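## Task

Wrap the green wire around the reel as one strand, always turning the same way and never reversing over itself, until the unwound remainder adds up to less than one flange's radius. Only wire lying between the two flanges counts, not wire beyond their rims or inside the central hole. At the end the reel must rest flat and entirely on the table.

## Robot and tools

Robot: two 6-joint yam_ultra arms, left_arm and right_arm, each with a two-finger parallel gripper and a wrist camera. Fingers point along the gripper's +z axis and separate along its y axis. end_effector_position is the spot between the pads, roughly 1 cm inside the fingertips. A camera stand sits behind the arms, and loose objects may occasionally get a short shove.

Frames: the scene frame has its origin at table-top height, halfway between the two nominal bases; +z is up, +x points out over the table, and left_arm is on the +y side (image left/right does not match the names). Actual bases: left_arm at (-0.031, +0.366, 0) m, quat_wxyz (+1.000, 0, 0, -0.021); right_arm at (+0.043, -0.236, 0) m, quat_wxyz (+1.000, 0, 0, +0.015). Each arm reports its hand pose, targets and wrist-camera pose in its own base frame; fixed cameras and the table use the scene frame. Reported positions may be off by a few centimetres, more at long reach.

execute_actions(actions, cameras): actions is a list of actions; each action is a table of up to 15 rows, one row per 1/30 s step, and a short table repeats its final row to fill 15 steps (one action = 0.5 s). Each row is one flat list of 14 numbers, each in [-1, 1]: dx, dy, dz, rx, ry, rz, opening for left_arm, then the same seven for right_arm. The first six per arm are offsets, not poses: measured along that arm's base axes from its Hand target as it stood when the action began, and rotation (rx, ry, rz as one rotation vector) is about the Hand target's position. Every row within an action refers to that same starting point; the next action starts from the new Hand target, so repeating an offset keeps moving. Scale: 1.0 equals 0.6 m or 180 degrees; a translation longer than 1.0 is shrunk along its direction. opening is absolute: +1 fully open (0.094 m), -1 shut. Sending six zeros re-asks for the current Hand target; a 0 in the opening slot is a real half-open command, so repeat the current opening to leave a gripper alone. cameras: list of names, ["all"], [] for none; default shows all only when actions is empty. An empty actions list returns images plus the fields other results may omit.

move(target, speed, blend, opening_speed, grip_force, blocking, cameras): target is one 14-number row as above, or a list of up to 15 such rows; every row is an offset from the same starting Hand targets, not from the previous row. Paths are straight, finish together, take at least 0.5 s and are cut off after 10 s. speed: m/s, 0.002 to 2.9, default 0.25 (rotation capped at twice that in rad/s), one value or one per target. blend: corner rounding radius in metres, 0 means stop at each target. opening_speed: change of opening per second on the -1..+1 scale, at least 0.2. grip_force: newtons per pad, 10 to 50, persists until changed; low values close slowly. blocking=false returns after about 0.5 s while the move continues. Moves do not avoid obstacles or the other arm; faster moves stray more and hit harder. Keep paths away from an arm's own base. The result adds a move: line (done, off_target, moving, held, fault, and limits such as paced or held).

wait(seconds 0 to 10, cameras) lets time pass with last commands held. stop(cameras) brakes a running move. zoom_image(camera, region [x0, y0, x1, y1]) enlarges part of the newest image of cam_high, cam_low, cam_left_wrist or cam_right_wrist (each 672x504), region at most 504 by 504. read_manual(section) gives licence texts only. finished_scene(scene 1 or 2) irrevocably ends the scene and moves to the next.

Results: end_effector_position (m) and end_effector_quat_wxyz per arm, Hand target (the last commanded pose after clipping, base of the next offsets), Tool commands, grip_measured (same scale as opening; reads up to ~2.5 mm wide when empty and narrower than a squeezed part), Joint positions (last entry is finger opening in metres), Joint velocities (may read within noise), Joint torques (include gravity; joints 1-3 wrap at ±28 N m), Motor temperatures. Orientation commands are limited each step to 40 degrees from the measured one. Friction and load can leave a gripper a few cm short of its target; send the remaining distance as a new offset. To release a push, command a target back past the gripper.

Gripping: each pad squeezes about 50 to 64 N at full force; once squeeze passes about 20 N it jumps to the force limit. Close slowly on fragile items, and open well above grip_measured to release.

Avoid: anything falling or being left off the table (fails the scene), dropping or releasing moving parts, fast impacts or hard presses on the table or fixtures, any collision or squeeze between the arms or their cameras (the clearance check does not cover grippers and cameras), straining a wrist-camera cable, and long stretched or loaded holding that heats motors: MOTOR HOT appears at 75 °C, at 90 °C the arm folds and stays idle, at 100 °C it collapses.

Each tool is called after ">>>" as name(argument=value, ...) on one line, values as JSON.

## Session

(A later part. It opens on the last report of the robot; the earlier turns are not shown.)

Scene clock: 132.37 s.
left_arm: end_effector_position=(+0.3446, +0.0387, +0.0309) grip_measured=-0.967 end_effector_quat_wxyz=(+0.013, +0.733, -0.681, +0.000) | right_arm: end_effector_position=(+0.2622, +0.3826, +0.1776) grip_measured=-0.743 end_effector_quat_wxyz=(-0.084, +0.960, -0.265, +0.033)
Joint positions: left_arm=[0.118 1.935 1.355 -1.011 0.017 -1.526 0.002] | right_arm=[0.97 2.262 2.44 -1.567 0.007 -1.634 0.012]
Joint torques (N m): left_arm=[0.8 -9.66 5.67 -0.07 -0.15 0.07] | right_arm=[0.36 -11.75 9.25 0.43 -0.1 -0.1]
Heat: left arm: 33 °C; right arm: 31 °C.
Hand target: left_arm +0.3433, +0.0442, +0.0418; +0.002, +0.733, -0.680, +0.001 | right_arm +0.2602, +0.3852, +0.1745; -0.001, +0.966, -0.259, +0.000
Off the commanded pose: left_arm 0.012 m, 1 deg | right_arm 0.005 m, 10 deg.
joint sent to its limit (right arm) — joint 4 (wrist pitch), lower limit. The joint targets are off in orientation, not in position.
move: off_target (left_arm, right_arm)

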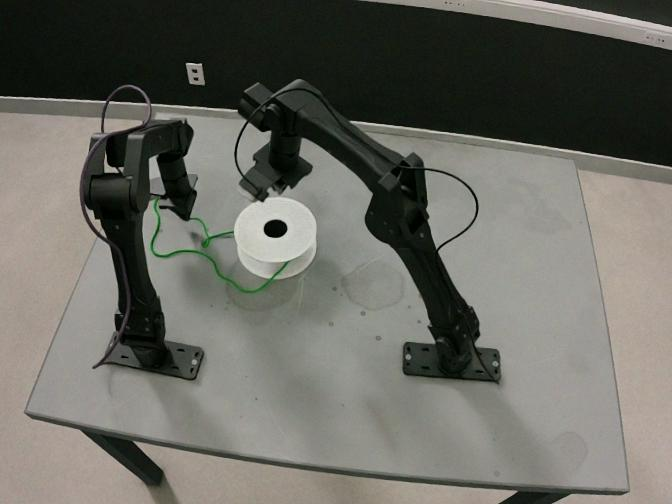

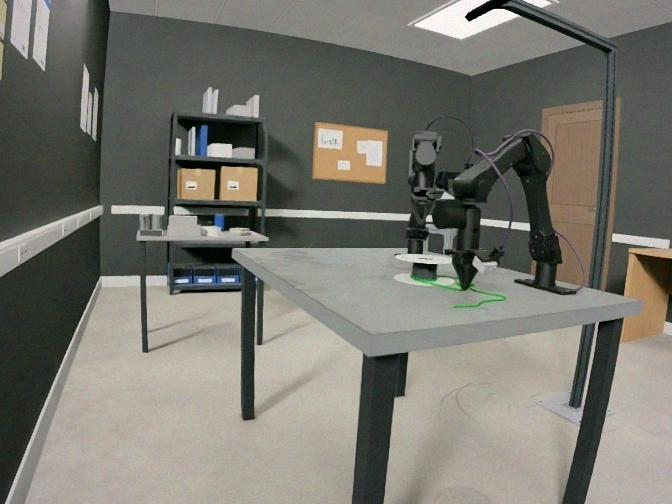

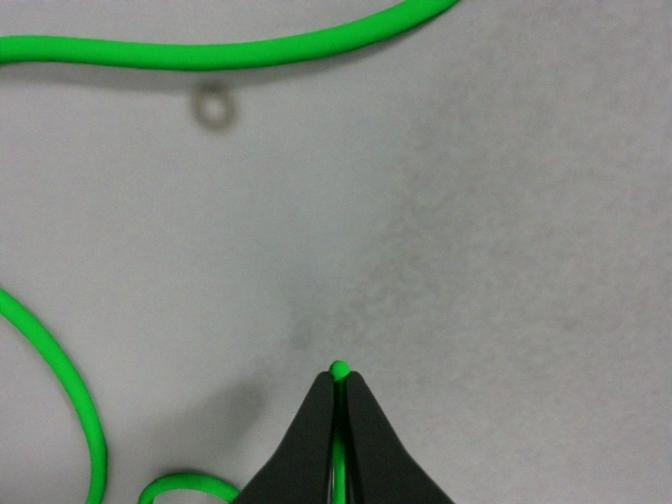

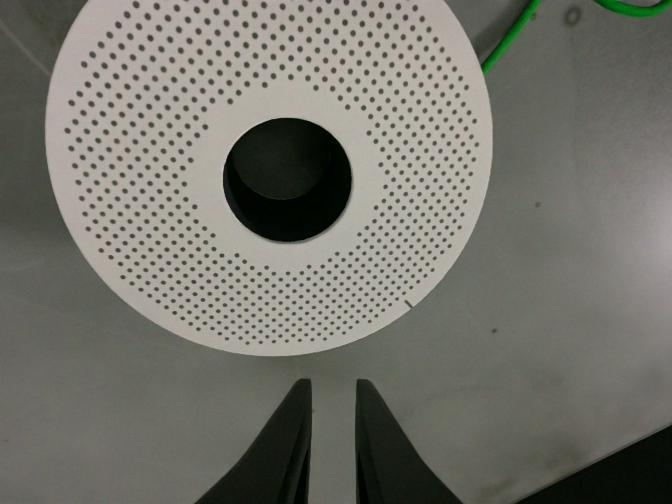

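>>> move(target=[[0,0.0,0.0,0,0,0,-1,-0.031,0.0105,-0.1125,0,0,0,-0.745]], speed=0.15, cameras=["cam_right_wrist"])

Scene clock: 135.73 s.
left_arm: end_effector_position=(+0.3446, +0.0387, +0.0309) grip_measured=-0.967 end_effector_quat_wxyz=(+0.013, +0.733, -0.681, +0.000) | right_arm: end_effector_position=(+0.2453, +0.3920, +0.1148) grip_measured=-0.743 end_effector_quat_wxyz=(-0.012, +0.966, -0.257, +0.007)
Joint positions: left_arm=[0.118 1.935 1.355 -1.011 0.017 -1.526 0.002] | right_arm=[1.012 2.387 2.411 -1.567 0.007 -1.609 0.012]
Joint torques (N m): left_arm=[0.79 -9.66 5.68 -0.08 -0.15 0.07] | right_arm=[0.18 -13.45 6.6 0.21 -0.1 0.09]
Heat: left arm: 33 °C; right arm: 31 °C.
Hand target: left_arm +0.3433, +0.0442, +0.0418; +0.002, +0.733, -0.680, +0.001 | right_arm +0.2417, +0.3914, +0.1071; -0.001, +0.966, -0.260, +0.000
Off the commanded pose: left_arm 0.012 m, 1 deg | right_arm 0.009 m, 2 deg.
move: off_target (left_arm)
Images, in order (width x height): cam_right_wrist 672x504.

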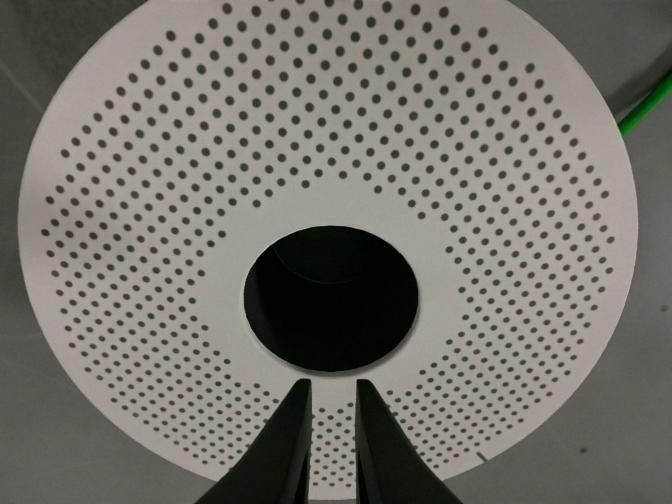

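>>> move(target=[[0,0.0,0.0,0,0,0,-1,0.0005,0.002,-0.1,0,0,0,-0.745],[0,0.0,0.0,0,0,0,-1,0.0005,0.002,-0.1,0,0,0,-0.1]], speed=0.1, opening_speed=0.8, cameras=["cam_right_wrist","cam_low"])

>>> zoom_image(camera="cam_low", region=[370, 225, 510, 320])

Scene clock: 139.87 s.
left_arm: end_effector_position=(+0.3446, +0.0387, +0.0309) grip_measured=-0.967 end_effector_quat_wxyz=(+0.013, +0.733, -0.681, +0.000) | right_arm: end_effector_position=(+0.2442, +0.3912, +0.0659) grip_measured=-0.115 end_effector_quat_wxyz=(-0.012, +0.965, -0.261, +0.007)
Joint positions: left_arm=[0.118 1.935 1.355 -1.011 0.017 -1.526 0.002] | right_arm=[1.013 2.335 2.123 -1.332 0.006 -1.601 0.042]
Joint torques (N m): left_arm=[0.77 -9.68 5.67 -0.08 -0.15 0.07] | right_arm=[0.28 -12 5.48 0.55 -0.09 0.03]
Motor temperatures (°C): left_arm=[27 34 30 23 23 24 26] | right_arm=[22 32 27 29 22 24 22]
Heat: left arm: 34 °C; right arm: 32 °C.
Hand target: left_arm +0.3433, +0.0442, +0.0418; +0.002, +0.733, -0.680, +0.001 | right_arm +0.2420, +0.3927, +0.0471; -0.001, +0.966, -0.260, +0.000
Off the commanded pose: left_arm 0.012 m, 1 deg | right_arm 0.019 m, 1 deg.
move: off_target (left_arm, right_arm)
Images, in order (width x height): cam_low 672x504, cam_right_wrist 672x504.

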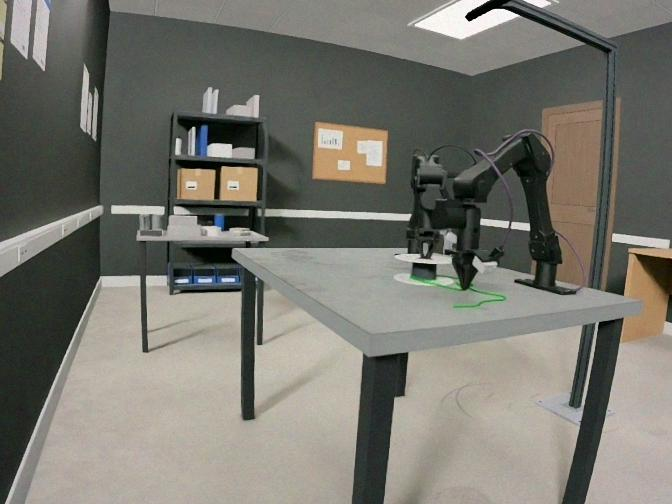

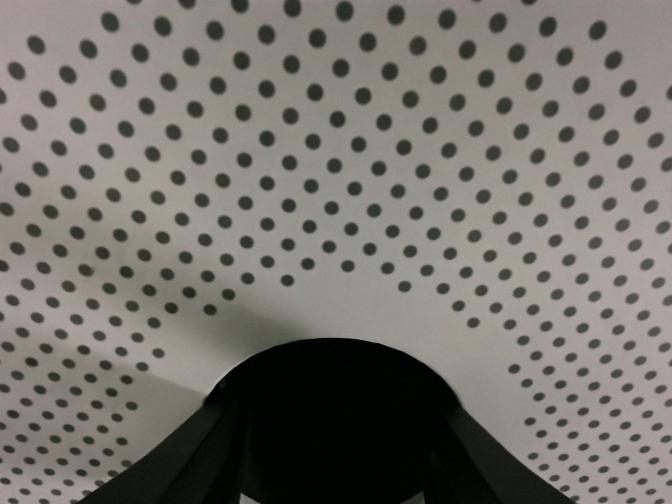

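Scaled by 3.600 from the camera's 672x504 image, which has a finer 960x720 frame.

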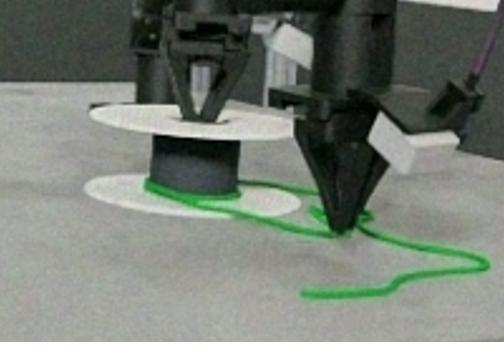

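>>> move(target=[[-0.01,0.08,0.0,0,0,0,-1,0,0,0,0,0,0,-0.1]], speed=0.06, cameras=["cam_high","cam_low"])

>>> zoom_image(camera="cam_low", region=[370, 225, 510, 320])

>>> zoom_image(camera="cam_high", region=[150, 180, 350, 310])

Scene clock: 142.63 s.
left_arm: end_effector_position=(+0.3341, +0.0870, +0.0310) grip_measured=-0.967 end_effector_quat_wxyz=(+0.015, +0.734, -0.679, +0.000) | right_arm: end_effector_position=(+0.2442, +0.3912, +0.0659) grip_measured=-0.115 end_effector_quat_wxyz=(-0.012, +0.965, -0.261, +0.007)
Joint positions: left_arm=[0.261 1.935 1.355 -1.017 0.017 -1.388 0.002] | right_arm=[1.013 2.335 2.123 -1.332 0.006 -1.601 0.042]
Joint torques (N m): left_arm=[0.58 -8.69 7.38 -0.08 -0.13 0.07] | right_arm=[0.21 -12 5.38 0.57 -0.09 0.01]
Heat: left arm: 34 °C; right arm: 32 °C.
Hand target: left_arm +0.3373, +0.0922, +0.0418; +0.002, +0.733, -0.680, +0.001 | right_arm +0.2420, +0.3927, +0.0471; -0.001, +0.966, -0.260, +0.000
Off the commanded pose: left_arm 0.012 m, 2 deg | right_arm 0.019 m, 1 deg.
move: off_target (left_arm, right_arm)
Images, in order (width x height): cam_high 672x504, cam_low 672x504.

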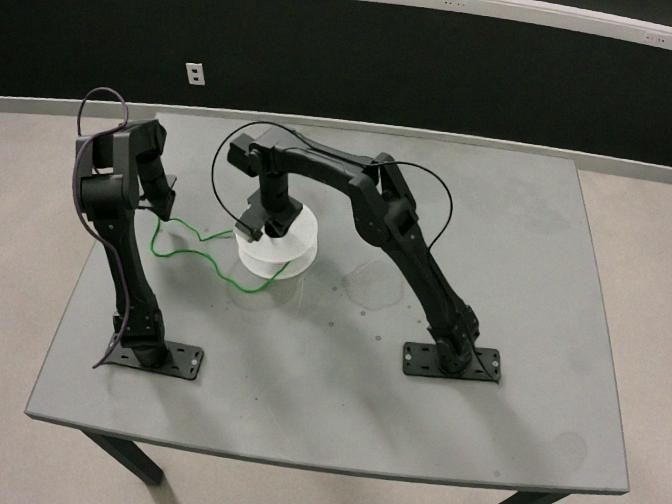

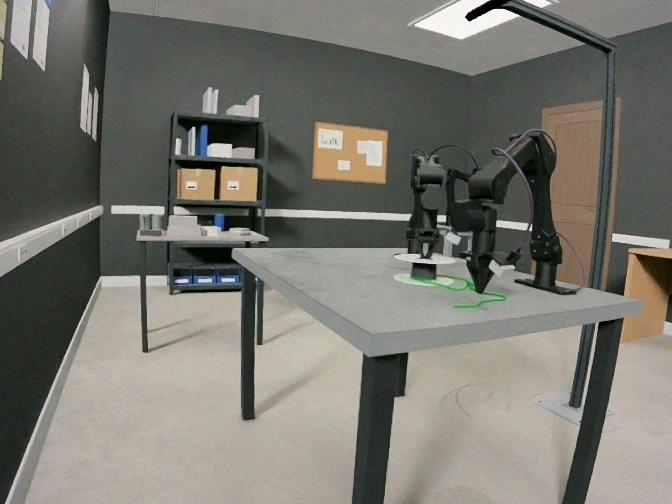

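Scaled by 3.600 from the camera's 672x504 image, which has a finer 960x720 frame.

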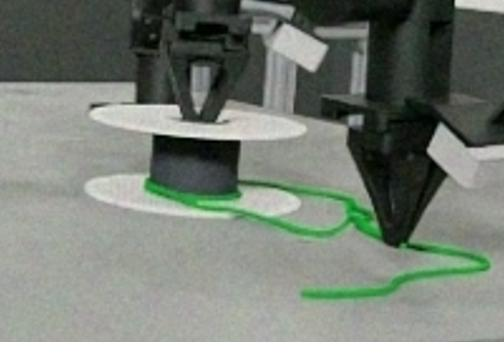

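Scaled by 2.520 from the camera's 672x504 image, which has a finer 960x720 frame.

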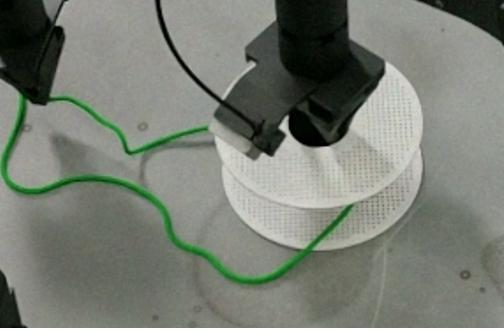

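>>> move(target=[[0.0,-0.02,0.0,0,0,0,-1,0,0,0,0,0,-0.22,-0.1],[0.0,-0.09,0.0,0,0,0,-1,0,0,0,0,0,-0.555,-0.1]], speed=[0.15,0.15], blend=[0.01,0], cameras=["cam_high","cam_low"])

>>> zoom_image(camera="cam_low", region=[370, 225, 510, 320])

>>> zoom_image(camera="cam_high", region=[150, 180, 350, 310])

Scene clock: 151.00 s.
left_arm: end_effector_position=(+0.3368, +0.0385, +0.0315) grip_measured=-0.967 end_effector_quat_wxyz=(+0.017, +0.733, -0.680, -0.003) | right_arm: end_effector_position=(+0.2472, +0.3955, +0.0666) grip_measured=-0.110 end_effector_quat_wxyz=(+0.023, -0.434, +0.901, +0.009)
Joint positions: left_arm=[0.12 1.916 1.332 -1.017 0.017 -1.526 0.002] | right_arm=[1.013 2.333 2.123 -1.312 0.008 0.116 0.042]
Joint torques (N m): left_arm=[-0.64 -9.95 4.88 0.06 -0.14 -0.07] | right_arm=[0.29 -11.74 5.98 0.32 -0.07 0.33]
Heat: left arm: 34 °C; right arm: 34 °C.
Hand target: left_arm +0.3374, +0.0382, +0.0418; +0.002, +0.733, -0.680, +0.001 | right_arm +0.2419, +0.3926, +0.0470; +0.001, -0.423, +0.906, -0.001
Off the commanded pose: left_arm 0.010 m, 2 deg | right_arm 0.020 m, 3 deg.
move: off_target (right_arm)
Images, in order (width x height): cam_high 672x504, cam_low 672x504.

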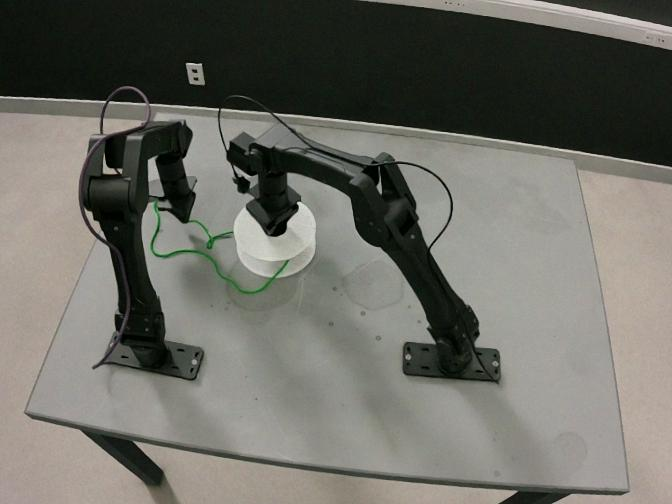

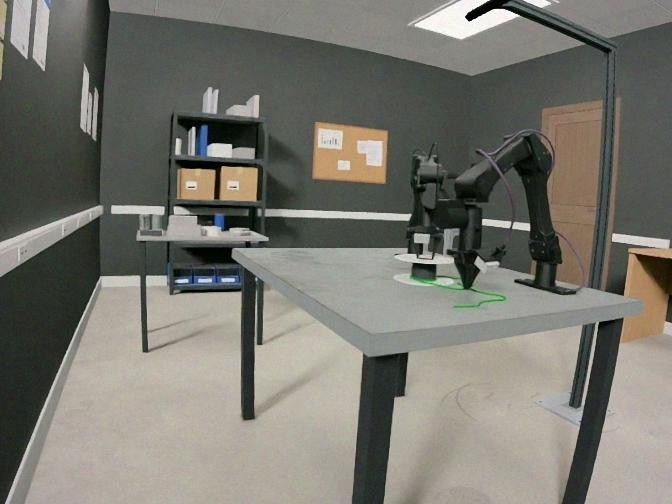

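Scaled by 3.600 from the camera's 672x504 image, which has a finer 960x720 frame.

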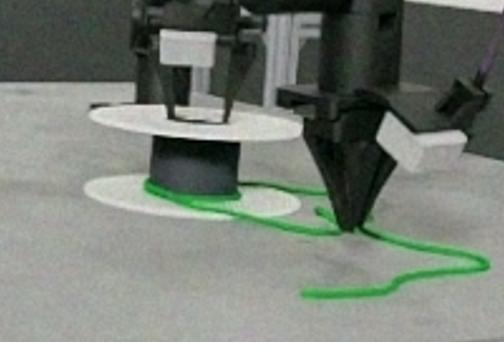

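Scaled by 2.520 from the camera's 672x504 image, which has a finer 960x720 frame.

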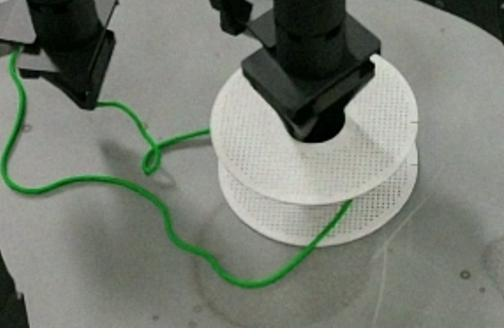

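>>> move(target=[[0.0,0.1,0.0,0,0,0,-1,0,0,0,0,0,0,-0.1],[0.0,0.1,0.0,0,0,0,-1,0,0,0,0,0,-0.25,-0.1]], speed=[0.1,0.1], cameras=["cam_high","cam_low"])

>>> zoom_image(camera="cam_low", region=[370, 225, 510, 320])

>>> zoom_image(camera="cam_high", region=[150, 180, 350, 310])

Scene clock: 158.07 s.
left_arm: end_effector_position=(+0.3343, +0.0935, +0.0377) grip_measured=-0.967 end_effector_quat_wxyz=(+0.007, +0.734, -0.679, +0.005) | right_arm: end_effector_position=(+0.2478, +0.3956, +0.0669) grip_measured=-0.108 end_effector_quat_wxyz=(+0.019, -0.058, +0.998, +0.017)
Joint positions: left_arm=[0.278 1.916 1.359 -1.02 0.017 -1.371 0.002] | right_arm=[1.013 2.333 2.123 -1.311 0.011 0.897 0.042]
Joint torques (N m): left_arm=[0.32 -6.86 7.95 -0.04 -0.15 0.08] | right_arm=[0.25 -11.48 6.2 0.32 -0.1 0.41]
Heat: left arm: 34 °C; right arm: 34 °C.
Hand target: left_arm +0.3373, +0.0981, +0.0418; +0.002, +0.733, -0.680, +0.001 | right_arm +0.2419, +0.3925, +0.0469; +0.000, -0.044, +0.999, -0.001
Off the commanded pose: left_arm 0.007 m, 1 deg | right_arm 0.021 m, 3 deg.
move: off_target (right_arm)
Images, in order (width x height): cam_high 672x504, cam_low 672x504.

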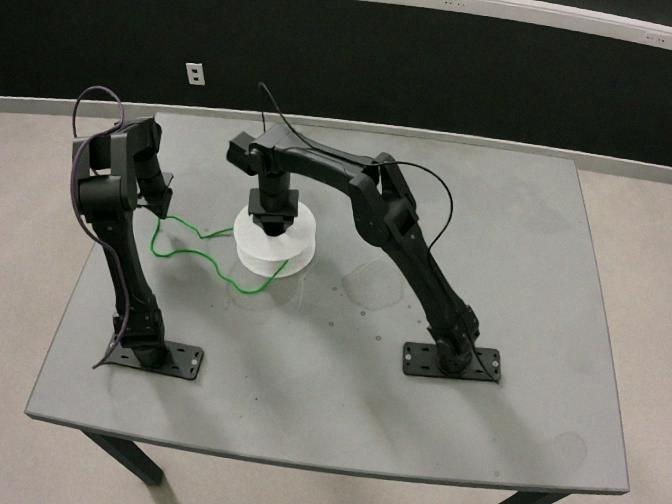

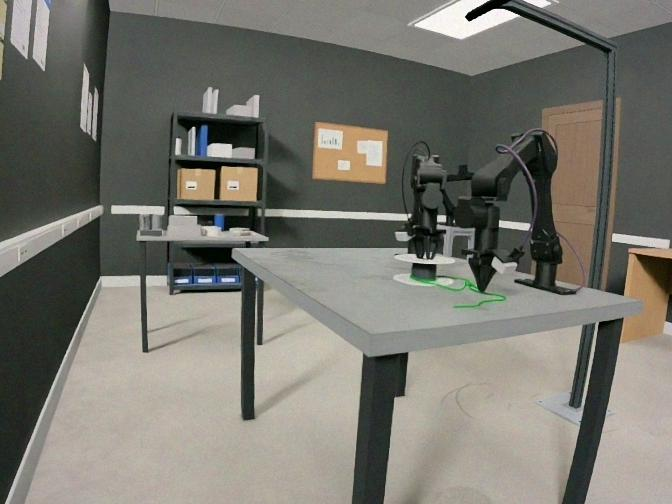

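Scaled by 3.600 from the camera's 672x504 image, which has a finer 960x720 frame.

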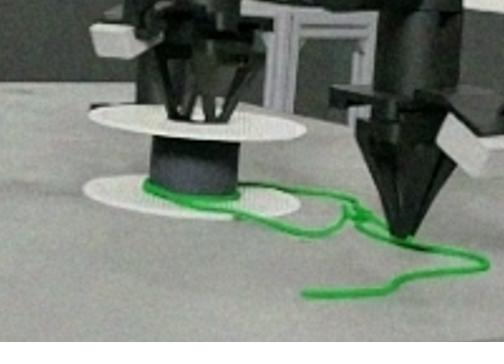

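Scaled by 2.520 from the camera's 672x504 image, which has a finer 960x720 frame.

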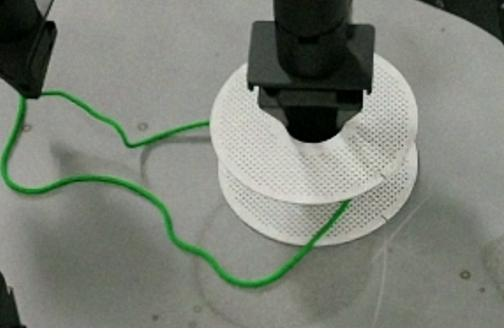

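>>> move(target=[[0.0,0.0,0.0,0,0,0,-1,0.0,0.0,0,0,0,0,-0.745],[0.0,0.0,0.0,0,0,0,-1,0.0,0.0,0.17,0,0,0.2,-0.745],[0.0,0.0,0.0,0,0,0,-1,-0.2,0.0,0.17,0,0,0.53,-0.3]], speed=[0.1,0.15,0.2], cameras=["cam_high","cam_right_wrist"])

Scene clock: 171.40 s.
left_arm: end_effector_position=(+0.3343, +0.0935, +0.0377) grip_measured=-0.967 end_effector_quat_wxyz=(+0.007, +0.734, -0.679, +0.005) | right_arm: end_effector_position=(+0.1254, +0.3957, +0.1372) grip_measured=-0.302 end_effector_quat_wxyz=(+0.008, +0.765, -0.644, +0.008)
Joint positions: left_arm=[0.278 1.916 1.359 -1.02 0.017 -1.371 0.002] | right_arm=[1.266 2.195 2.174 -1.571 0.009 -0.476 0.033]
Joint torques (N m): left_arm=[0.32 -6.84 7.95 -0.04 -0.15 0.08] | right_arm=[0.08 -16.39 5.83 0.15 -0.11 -0.1]
Heat: left arm: 33 °C; right arm: 35 °C.
Hand target: left_arm +0.3373, +0.0981, +0.0418; +0.002, +0.733, -0.680, +0.001 | right_arm +0.1220, +0.3926, +0.1491; -0.001, +0.768, -0.640, +0.001
Off the commanded pose: left_arm 0.007 m, 1 deg | right_arm 0.013 m, 1 deg.
move: off_target (right_arm); target 3's new opening was sent with right_arm's hand 0.013 m and 1 deg from that target
Images, in order (width x height): cam_high 672x504, cam_right_wrist 672x504.

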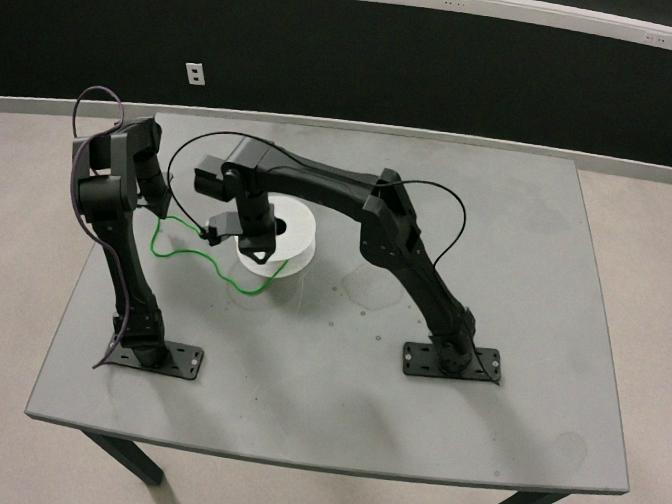

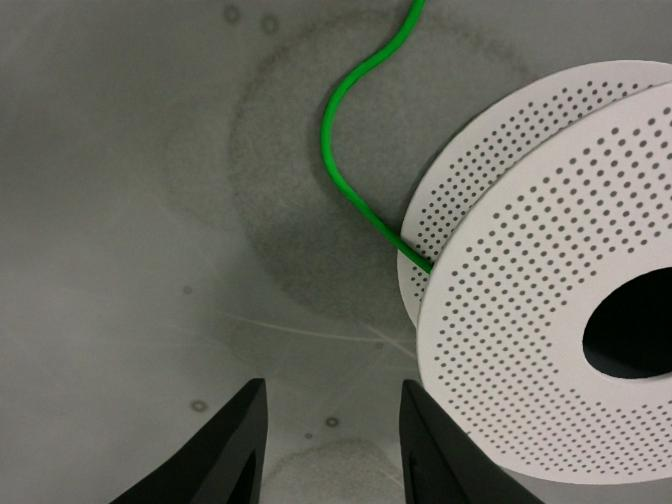

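>>> move(target=[[0.0,0.0,0.0,0,0,0,-1,-0.013,0.067,-0.18,0,0,0.0,-0.3],[0.0,0.0,0.0,0,0,0,-1,-0.013,0.067,-0.235,0,0,0.0,-0.3]], speed=0.12, cameras=["cam_right_wrist"])

Scene clock: 175.40 s.
left_arm: end_effector_position=(+0.3343, +0.0935, +0.0377) grip_measured=-0.967 end_effector_quat_wxyz=(+0.007, +0.734, -0.679, +0.005) | right_arm: end_effector_position=(+0.1182, +0.4327, +0.0174) grip_measured=-0.302 end_effector_quat_wxyz=(-0.008, +0.769, -0.639, +0.001)
Joint positions: left_arm=[0.278 1.916 1.359 -1.02 0.017 -1.371 0.002] | right_arm=[1.306 2.307 1.882 -1.132 0.009 -0.449 0.033]
Joint torques (N m): left_arm=[0.34 -6.86 7.97 -0.04 -0.15 0.08] | right_arm=[0.53 -12.85 6.48 0.37 -0.09 0.09]
Heat: left arm: 33 °C; right arm: 35 °C.
Hand target: left_arm +0.3373, +0.0981, +0.0418; +0.002, +0.733, -0.680, +0.001 | right_arm +0.1142, +0.4328, +0.0081; -0.001, +0.768, -0.640, +0.001
Off the commanded pose: left_arm 0.007 m, 1 deg | right_arm 0.010 m, 1 deg.
move: done
Images, in order (width x height): cam_right_wrist 672x504.

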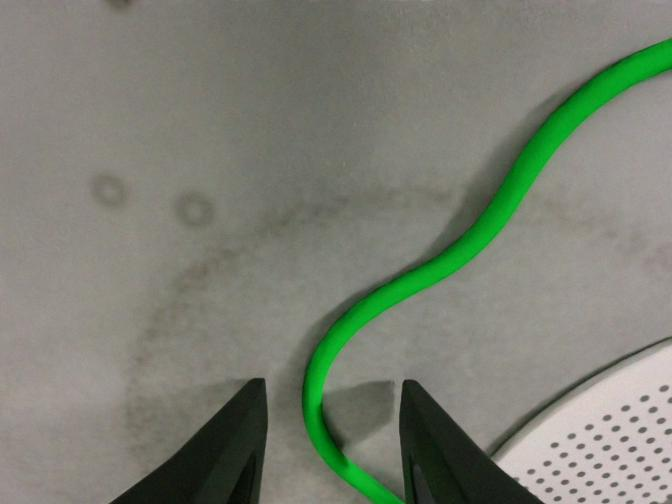

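>>> move(target=[[0.0,0.0,0.0,0,0,0,-1,-0.005,-0.005,-0.014,0,0,0.0,-0.3],[0.0,0.0,0.0,0,0,0,-1,-0.005,-0.005,-0.014,0,0,0.0,-1],[0.0,0.0,0.0,0,0,0,-1,-0.02,0,0.03,0,0,0.1,-1]], speed=0.06, opening_speed=1, cameras=["cam_right_wrist","cam_high"])

Scene clock: 181.30 s.
left_arm: end_effector_position=(+0.3343, +0.0935, +0.0377) grip_measured=-0.967 end_effector_quat_wxyz=(+0.007, +0.734, -0.679, +0.005) | right_arm: end_effector_position=(+0.1040, +0.4281, +0.0174) grip_measured=-0.928 end_effector_quat_wxyz=(+0.006, +0.855, -0.519, +0.002)
Joint positions: left_arm=[0.278 1.916 1.359 -1.02 0.017 -1.371 0.002] | right_arm=[1.331 2.3 1.871 -1.153 0.001 -0.719 0.003]
Joint torques (N m): left_arm=[0.32 -6.86 7.97 -0.03 -0.15 0.07] | right_arm=[0.57 -14.5 9.39 0.03 -0.02 -0.11]
Heat: left arm: 33 °C; right arm: 36 °C.
Hand target: left_arm +0.3374, +0.0981, +0.0418; +0.002, +0.733, -0.680, +0.001 | right_arm +0.1021, +0.4328, +0.0260; -0.001, +0.859, -0.512, +0.000
Off the commanded pose: left_arm 0.007 m, 1 deg | right_arm 0.010 m, 1 deg.
move: done; target 2's new opening was sent with right_arm's hand 0.016 m and 1 deg from that target
Images, in order (width x height): cam_high 672x504, cam_right_wrist 672x504.

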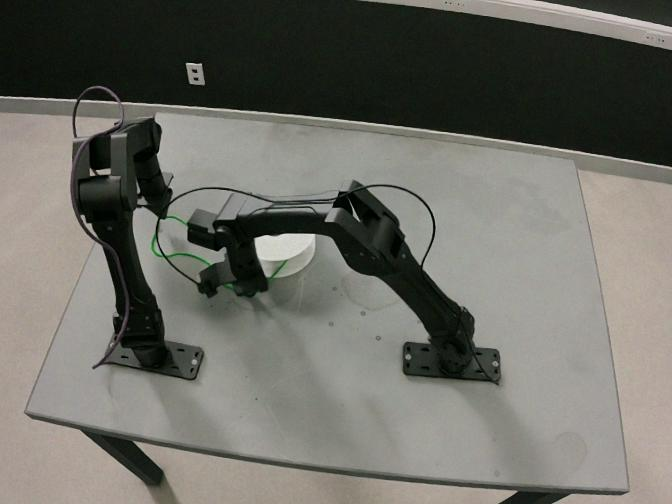

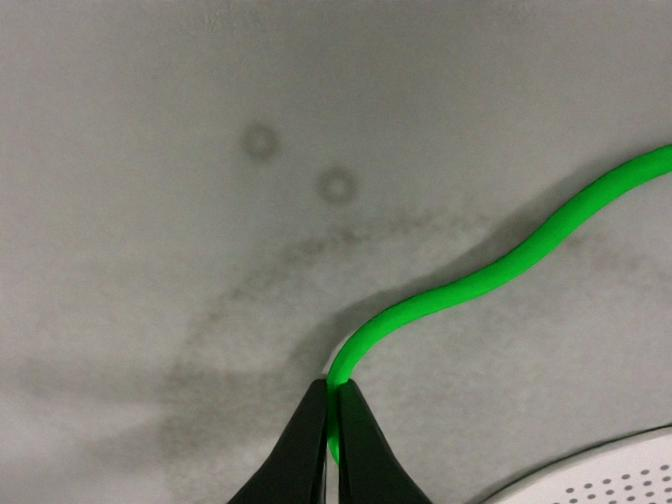

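>>> move(target=[[0.0,-0.06,-0.01,0,0,0,-1,-0.11,-0.04,0.02,0,0,0.08,-1]], speed=0.06, cameras=["cam_low","cam_high"])

>>> zoom_image(camera="cam_low", region=[370, 225, 510, 320])

>>> zoom_image(camera="cam_high", region=[150, 180, 350, 310])

Scene clock: 185.00 s.
left_arm: end_effector_position=(+0.3363, +0.0622, +0.0320) grip_measured=-0.967 end_effector_quat_wxyz=(+0.013, +0.733, -0.680, +0.001) | right_arm: end_effector_position=(+0.0396, +0.4073, +0.0269) grip_measured=-0.928 end_effector_quat_wxyz=(+0.013, +0.913, -0.408, +0.007)
Joint positions: left_arm=[0.189 1.916 1.334 -1.008 0.017 -1.456 0.002] | right_arm=[1.474 2.181 1.71 -1.13 0.006 -0.828 0.003]
Joint torques (N m): left_arm=[-0.61 -8.42 4.93 0.16 -0.14 -0.07] | right_arm=[0.57 -16.31 5.91 0.26 -0.06 -0.11]
Motor temperatures (°C): left_arm=[27 33 30 23 23 24 27] | right_arm=[22 37 27 28 22 24 23]
Heat: left arm: 33 °C; right arm: 37 °C.
Hand target: left_arm +0.3373, +0.0621, +0.0358; +0.002, +0.733, -0.680, +0.001 | right_arm +0.0361, +0.4088, +0.0381; -0.001, +0.916, -0.400, +0.000
Off the commanded pose: left_arm 0.004 m, 1 deg | right_arm 0.012 m, 2 deg.
move: off_target (right_arm)
Images, in order (width x height): cam_high 672x504, cam_low 672x504.

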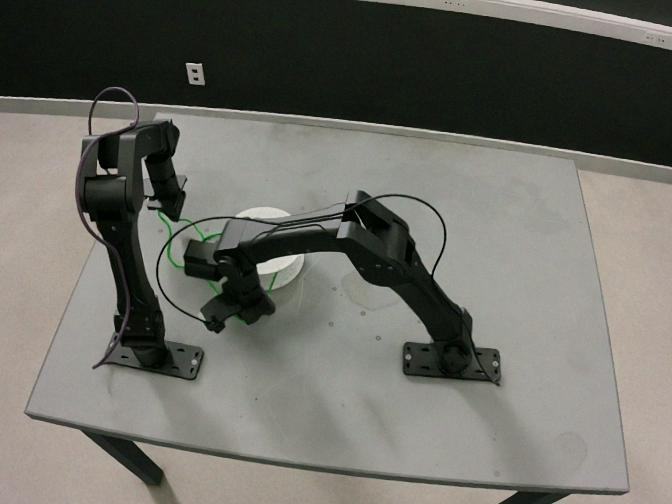

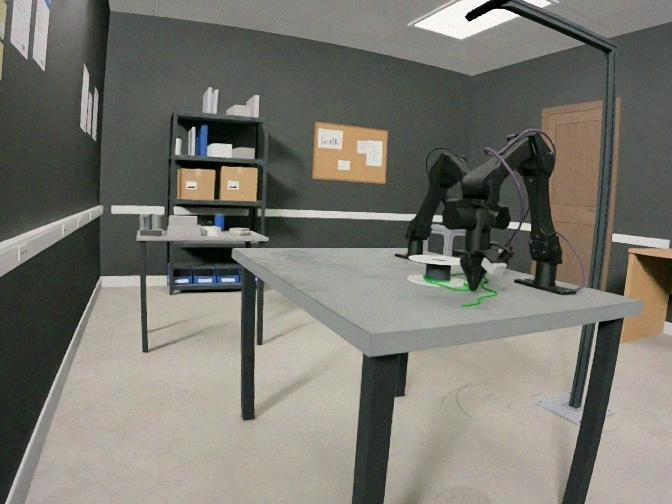

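Scaled by 3.600 from the camera's 672x504 image, which has a finer 960x720 frame.

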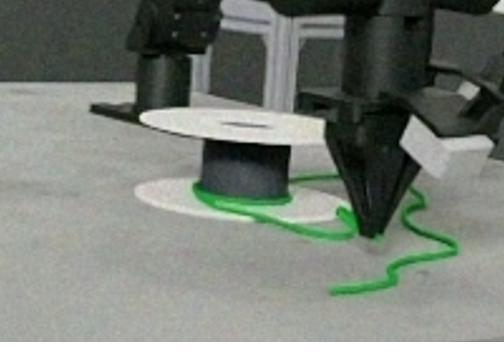

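Scaled by 2.520 from the camera's 672x504 image, which has a finer 960x720 frame.

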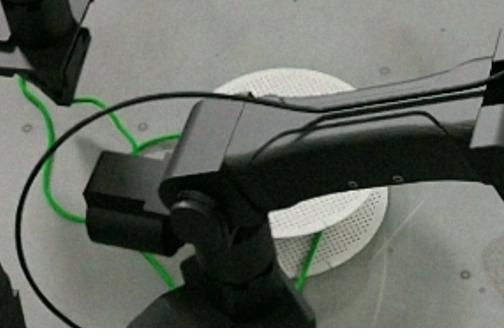

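>>> move(target=[[0.0,0.03,0.0,0,0,0,-1,-0.08,-0.03,0.0,0,0,0.03,-1]], speed=0.06, cameras=["cam_low","cam_high"])

>>> zoom_image(camera="cam_low", region=[370, 225, 510, 320])

>>> zoom_image(camera="cam_high", region=[150, 180, 350, 310])

Scene clock: 189.67 s.
left_arm: end_effector_position=(+0.3341, +0.0740, +0.0320) grip_measured=-0.967 end_effector_quat_wxyz=(+0.012, +0.733, -0.680, +0.002) | right_arm: end_effector_position=(-0.0084, +0.3896, +0.0280) grip_measured=-0.928 end_effector_quat_wxyz=(+0.012, +0.935, -0.356, +0.009)
Joint positions: left_arm=[0.224 1.916 1.334 -1.008 0.017 -1.421 0.002] | right_arm=[1.593 2.105 1.593 -1.089 0.008 -0.821 0.003]
Joint torques (N m): left_arm=[0.85 -7.46 6.56 0.11 -0.15 0.1] | right_arm=[0.58 -15.42 5.89 0.25 -0.1 0.11]
Heat: left arm: 33 °C; right arm: 37 °C.
Hand target: left_arm +0.3374, +0.0801, +0.0358; +0.002, +0.733, -0.680, +0.001 | right_arm -0.0119, +0.3907, +0.0380; -0.001, +0.934, -0.357, +0.000
Off the commanded pose: left_arm 0.008 m, 1 deg | right_arm 0.011 m, 2 deg.
move: off_target (right_arm)
Images, in order (width x height): cam_high 672x504, cam_low 672x504.

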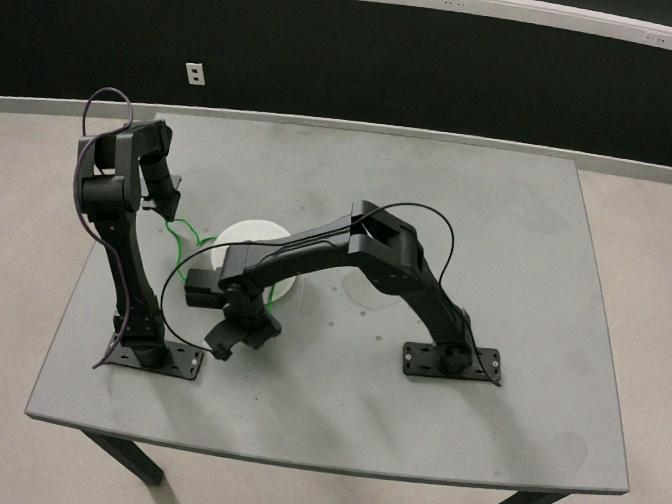

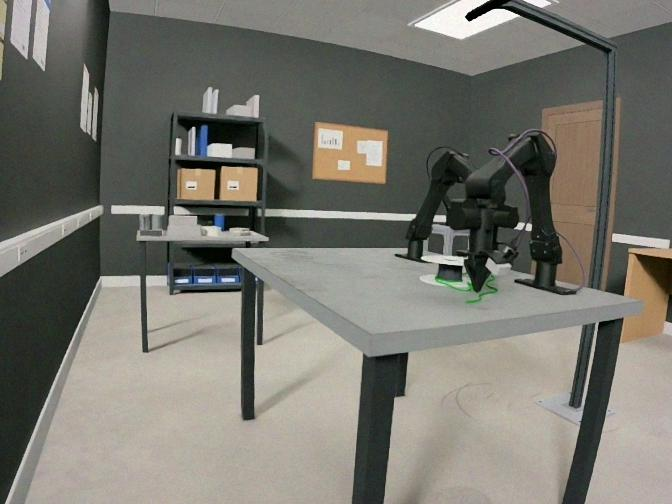

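Scaled by 3.600 from the camera's 672x504 image, which has a finer 960x720 frame.

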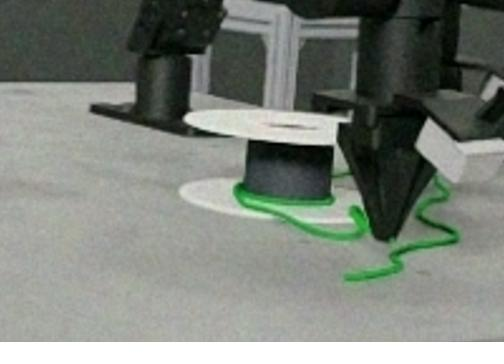

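Scaled by 2.520 from the camera's 672x504 image, which has a finer 960x720 frame.

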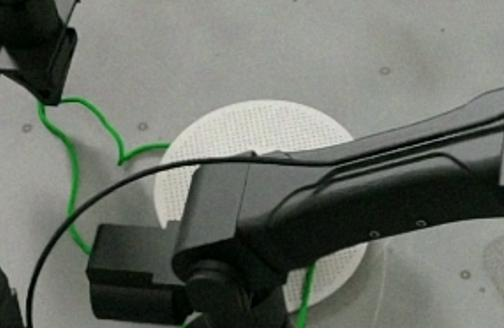

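>>> execute_actions(actions=[])

Scene clock: 198.20 s.
left_arm: end_effector_position=(+0.3341, +0.0740, +0.0320) grip_measured=-0.967 end_effector_quat_wxyz=(+0.012, +0.733, -0.680, +0.002) | right_arm: end_effector_position=(-0.0084, +0.3896, +0.0280) grip_measured=-0.928 end_effector_quat_wxyz=(+0.012, +0.934, -0.356, +0.009)
Joint positions: left_arm=[0.224 1.916 1.334 -1.008 0.017 -1.42 0.002] | right_arm=[1.593 2.105 1.593 -1.089 0.008 -0.821 0.003]
Joint velocities: within noise
Joint torques (N m): left_arm=[0.72 -7.46 6.56 0.11 -0.15 0.07] | right_arm=[0.46 -15.32 5.89 0.25 -0.09 0.1]
Motor temperatures (°C): left_arm=[27 32 31 23 23 24 27] | right_arm=[22 39 26 28 22 24 23]
Heat: left arm: 32 °C; right arm: 39 °C.
Hand target: left_arm +0.3374, +0.0801, +0.0358; +0.002, +0.733, -0.680, +0.001 | right_arm -0.0119, +0.3907, +0.0380; -0.001, +0.934, -0.357, +0.000
Tool commands: left_gripper/opening=-1.0 right_gripper/opening=-1.0
Off the commanded pose: left_arm 0.008 m, 1 deg | right_arm 0.011 m, 2 deg.

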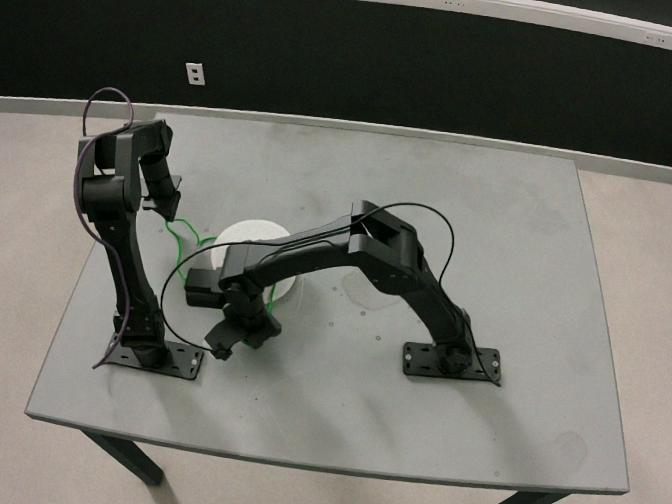

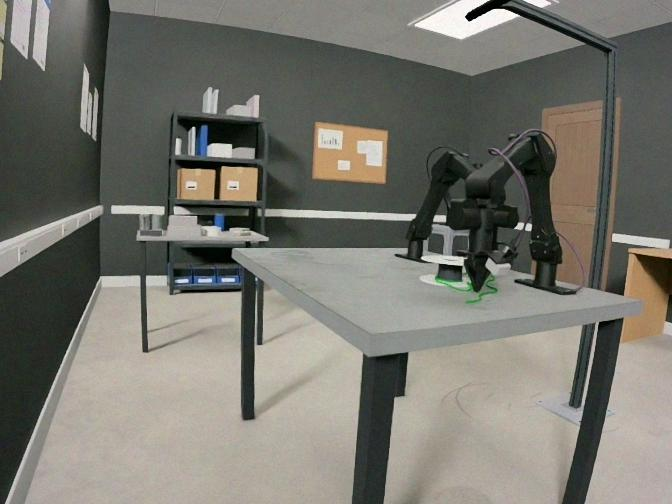

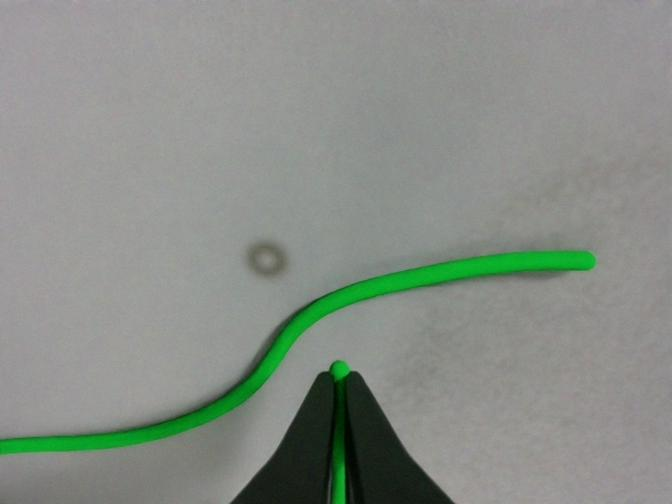

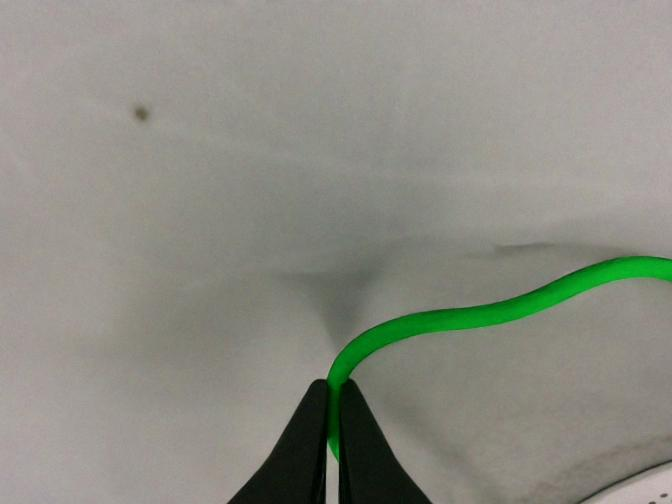

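>>> move(target=[[0,0,-0.02,0,0,0,-1,0,0,-0.02,0,0,0,-1],[0,0,-0.02,0,0,0,-0.5,0,0,-0.02,0,0,0,-0.5],[0,0,0.2,0,0,0,-0.5,0,0,0.2,0,0,0,-0.5],[0,0.1,0.25,0,0,0,-0.5,0,-0.45,0.25,0,0,-0.4,-0.745]], cameras=["cam_high","cam_low","cam_left_wrist","cam_right_wrist"])

Scene clock: 209.60 s.
left_arm: end_effector_position=(+0.3371, +0.1347, +0.1828) grip_measured=-0.502 end_effector_quat_wxyz=(-0.015, +0.733, -0.680, +0.016) | right_arm: end_effector_position=(-0.0103, +0.1249, +0.1903) grip_measured=-0.743 end_effector_quat_wxyz=(+0.060, -0.543, +0.831, +0.104)
Joint positions: left_arm=[0.386 1.918 1.943 -1.556 0.016 -1.26 0.023] | right_arm=[1.656 0.837 1.088 -1.58 0.008 0.497 0.012]
Joint torques (N m): left_arm=[0.64 -6.57 8.21 0.05 -0.14 0.07] | right_arm=[0.62 -0.29 5.72 0.7 -0.08 0.09]
Heat: left arm: 33 °C; right arm: 39 °C.
Hand target: left_arm +0.3373, +0.1401, +0.1859; +0.002, +0.733, -0.680, +0.001 | right_arm -0.0120, +0.1207, +0.1880; +0.001, -0.546, +0.838, -0.001
Off the commanded pose: left_arm 0.006 m, 3 deg | right_arm 0.005 m, 14 deg.
joint sent to its limit (left arm) — joint 4 (wrist pitch), lower limit. The joint targets are off in orientation, not in position.
joint sent to its limit (right arm) — joint 4 (wrist pitch), lower limit. The joint targets are off in orientation, not in position.
move: off_target (left_arm, right_arm); target 4's new opening was sent with right_arm's hand 0.005 m and 14 deg from that target

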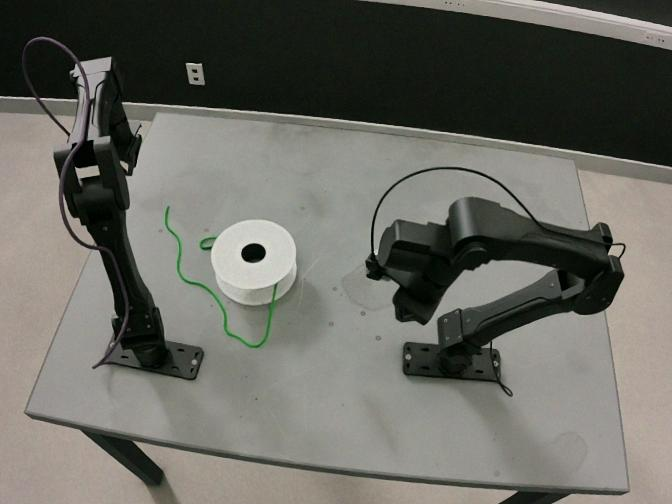

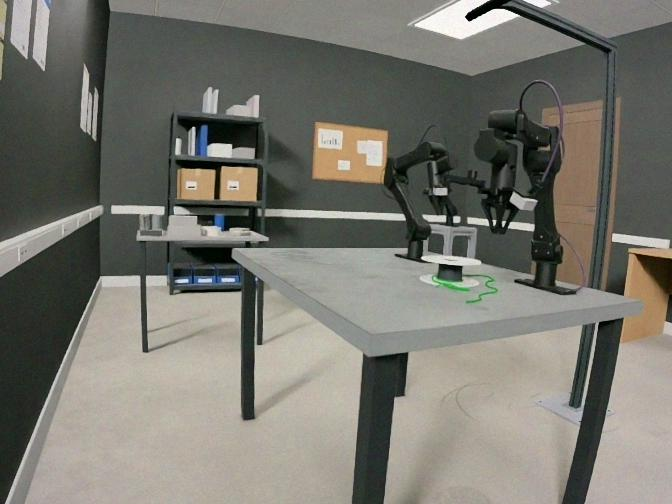

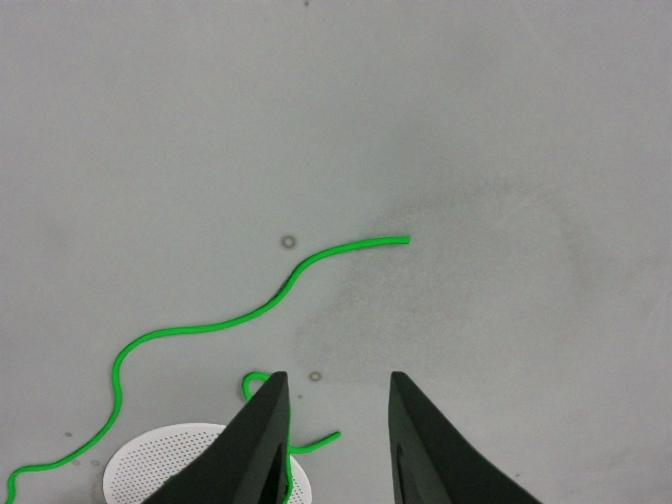

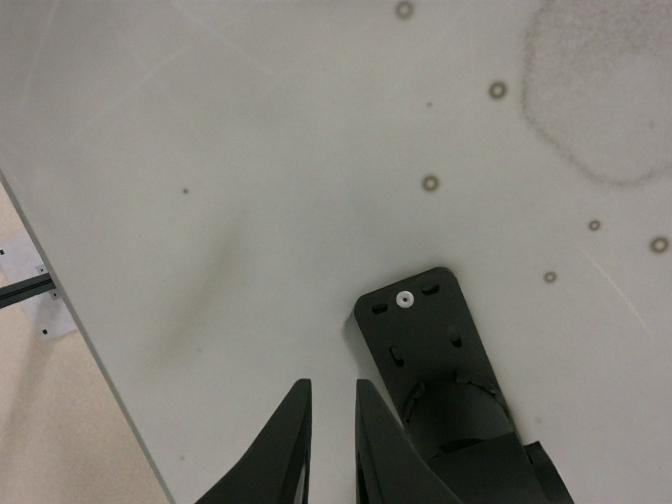

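>>> move(target=[0,0.1,0,0,0,0,-0.5,0.36,0.458,-0.08,0,0,-0.6,-0.745], cameras=["cam_high","cam_right_wrist"])

Scene clock: 215.77 s.
left_arm: end_effector_position=(+0.3377, +0.1940, +0.1832) grip_measured=-0.502 end_effector_quat_wxyz=(-0.032, +0.732, -0.680, +0.018) | right_arm: end_effector_position=(+0.2007, +0.3974, +0.1418) grip_measured=-0.743 end_effector_quat_wxyz=(-0.001, +0.350, +0.936, +0.027)
Joint positions: left_arm=[0.526 2.003 2.063 -1.558 0.016 -1.119 0.023] | right_arm=[1.098 2.27 2.317 -1.564 -0.007 1.813 0.012]
Joint torques (N m): left_arm=[0.75 -7.1 8.25 0.12 -0.14 0.08] | right_arm=[-0.57 -12.16 9.28 0.12 0.04 0.09]
Heat: left arm: 33 °C; right arm: 38 °C.
Hand target: left_arm +0.3373, +0.2001, +0.1858; +0.002, +0.733, -0.680, +0.001 | right_arm +0.2041, +0.3954, +0.1398; +0.000, +0.357, +0.934, -0.002
Off the commanded pose: left_arm 0.007 m, 4 deg | right_arm 0.004 m, 3 deg.
joint sent to its limit (left arm) — joint 4 (wrist pitch), lower limit. The joint targets are off in orientation, not in position.
joint sent to its limit (right arm) — joint 4 (wrist pitch), lower limit. The joint targets still meet the commanded pose.
move: off_target (left_arm, right_arm)
Images, in order (width x height): cam_high 672x504, cam_right_wrist 672x504.

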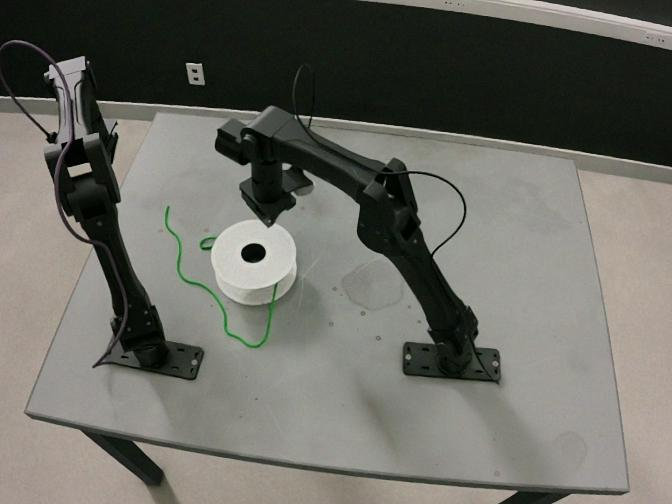

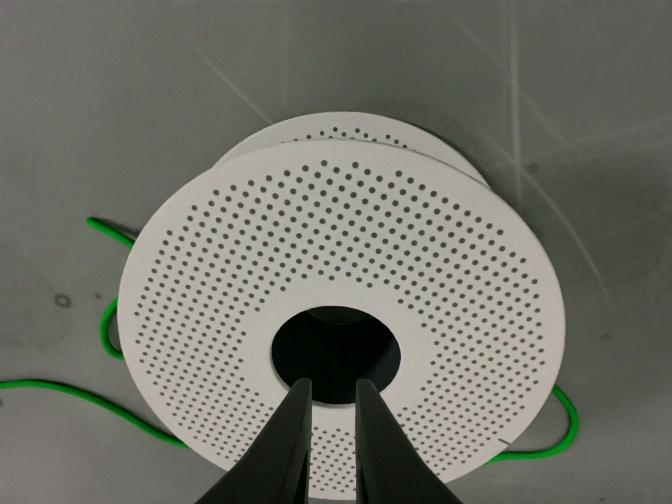

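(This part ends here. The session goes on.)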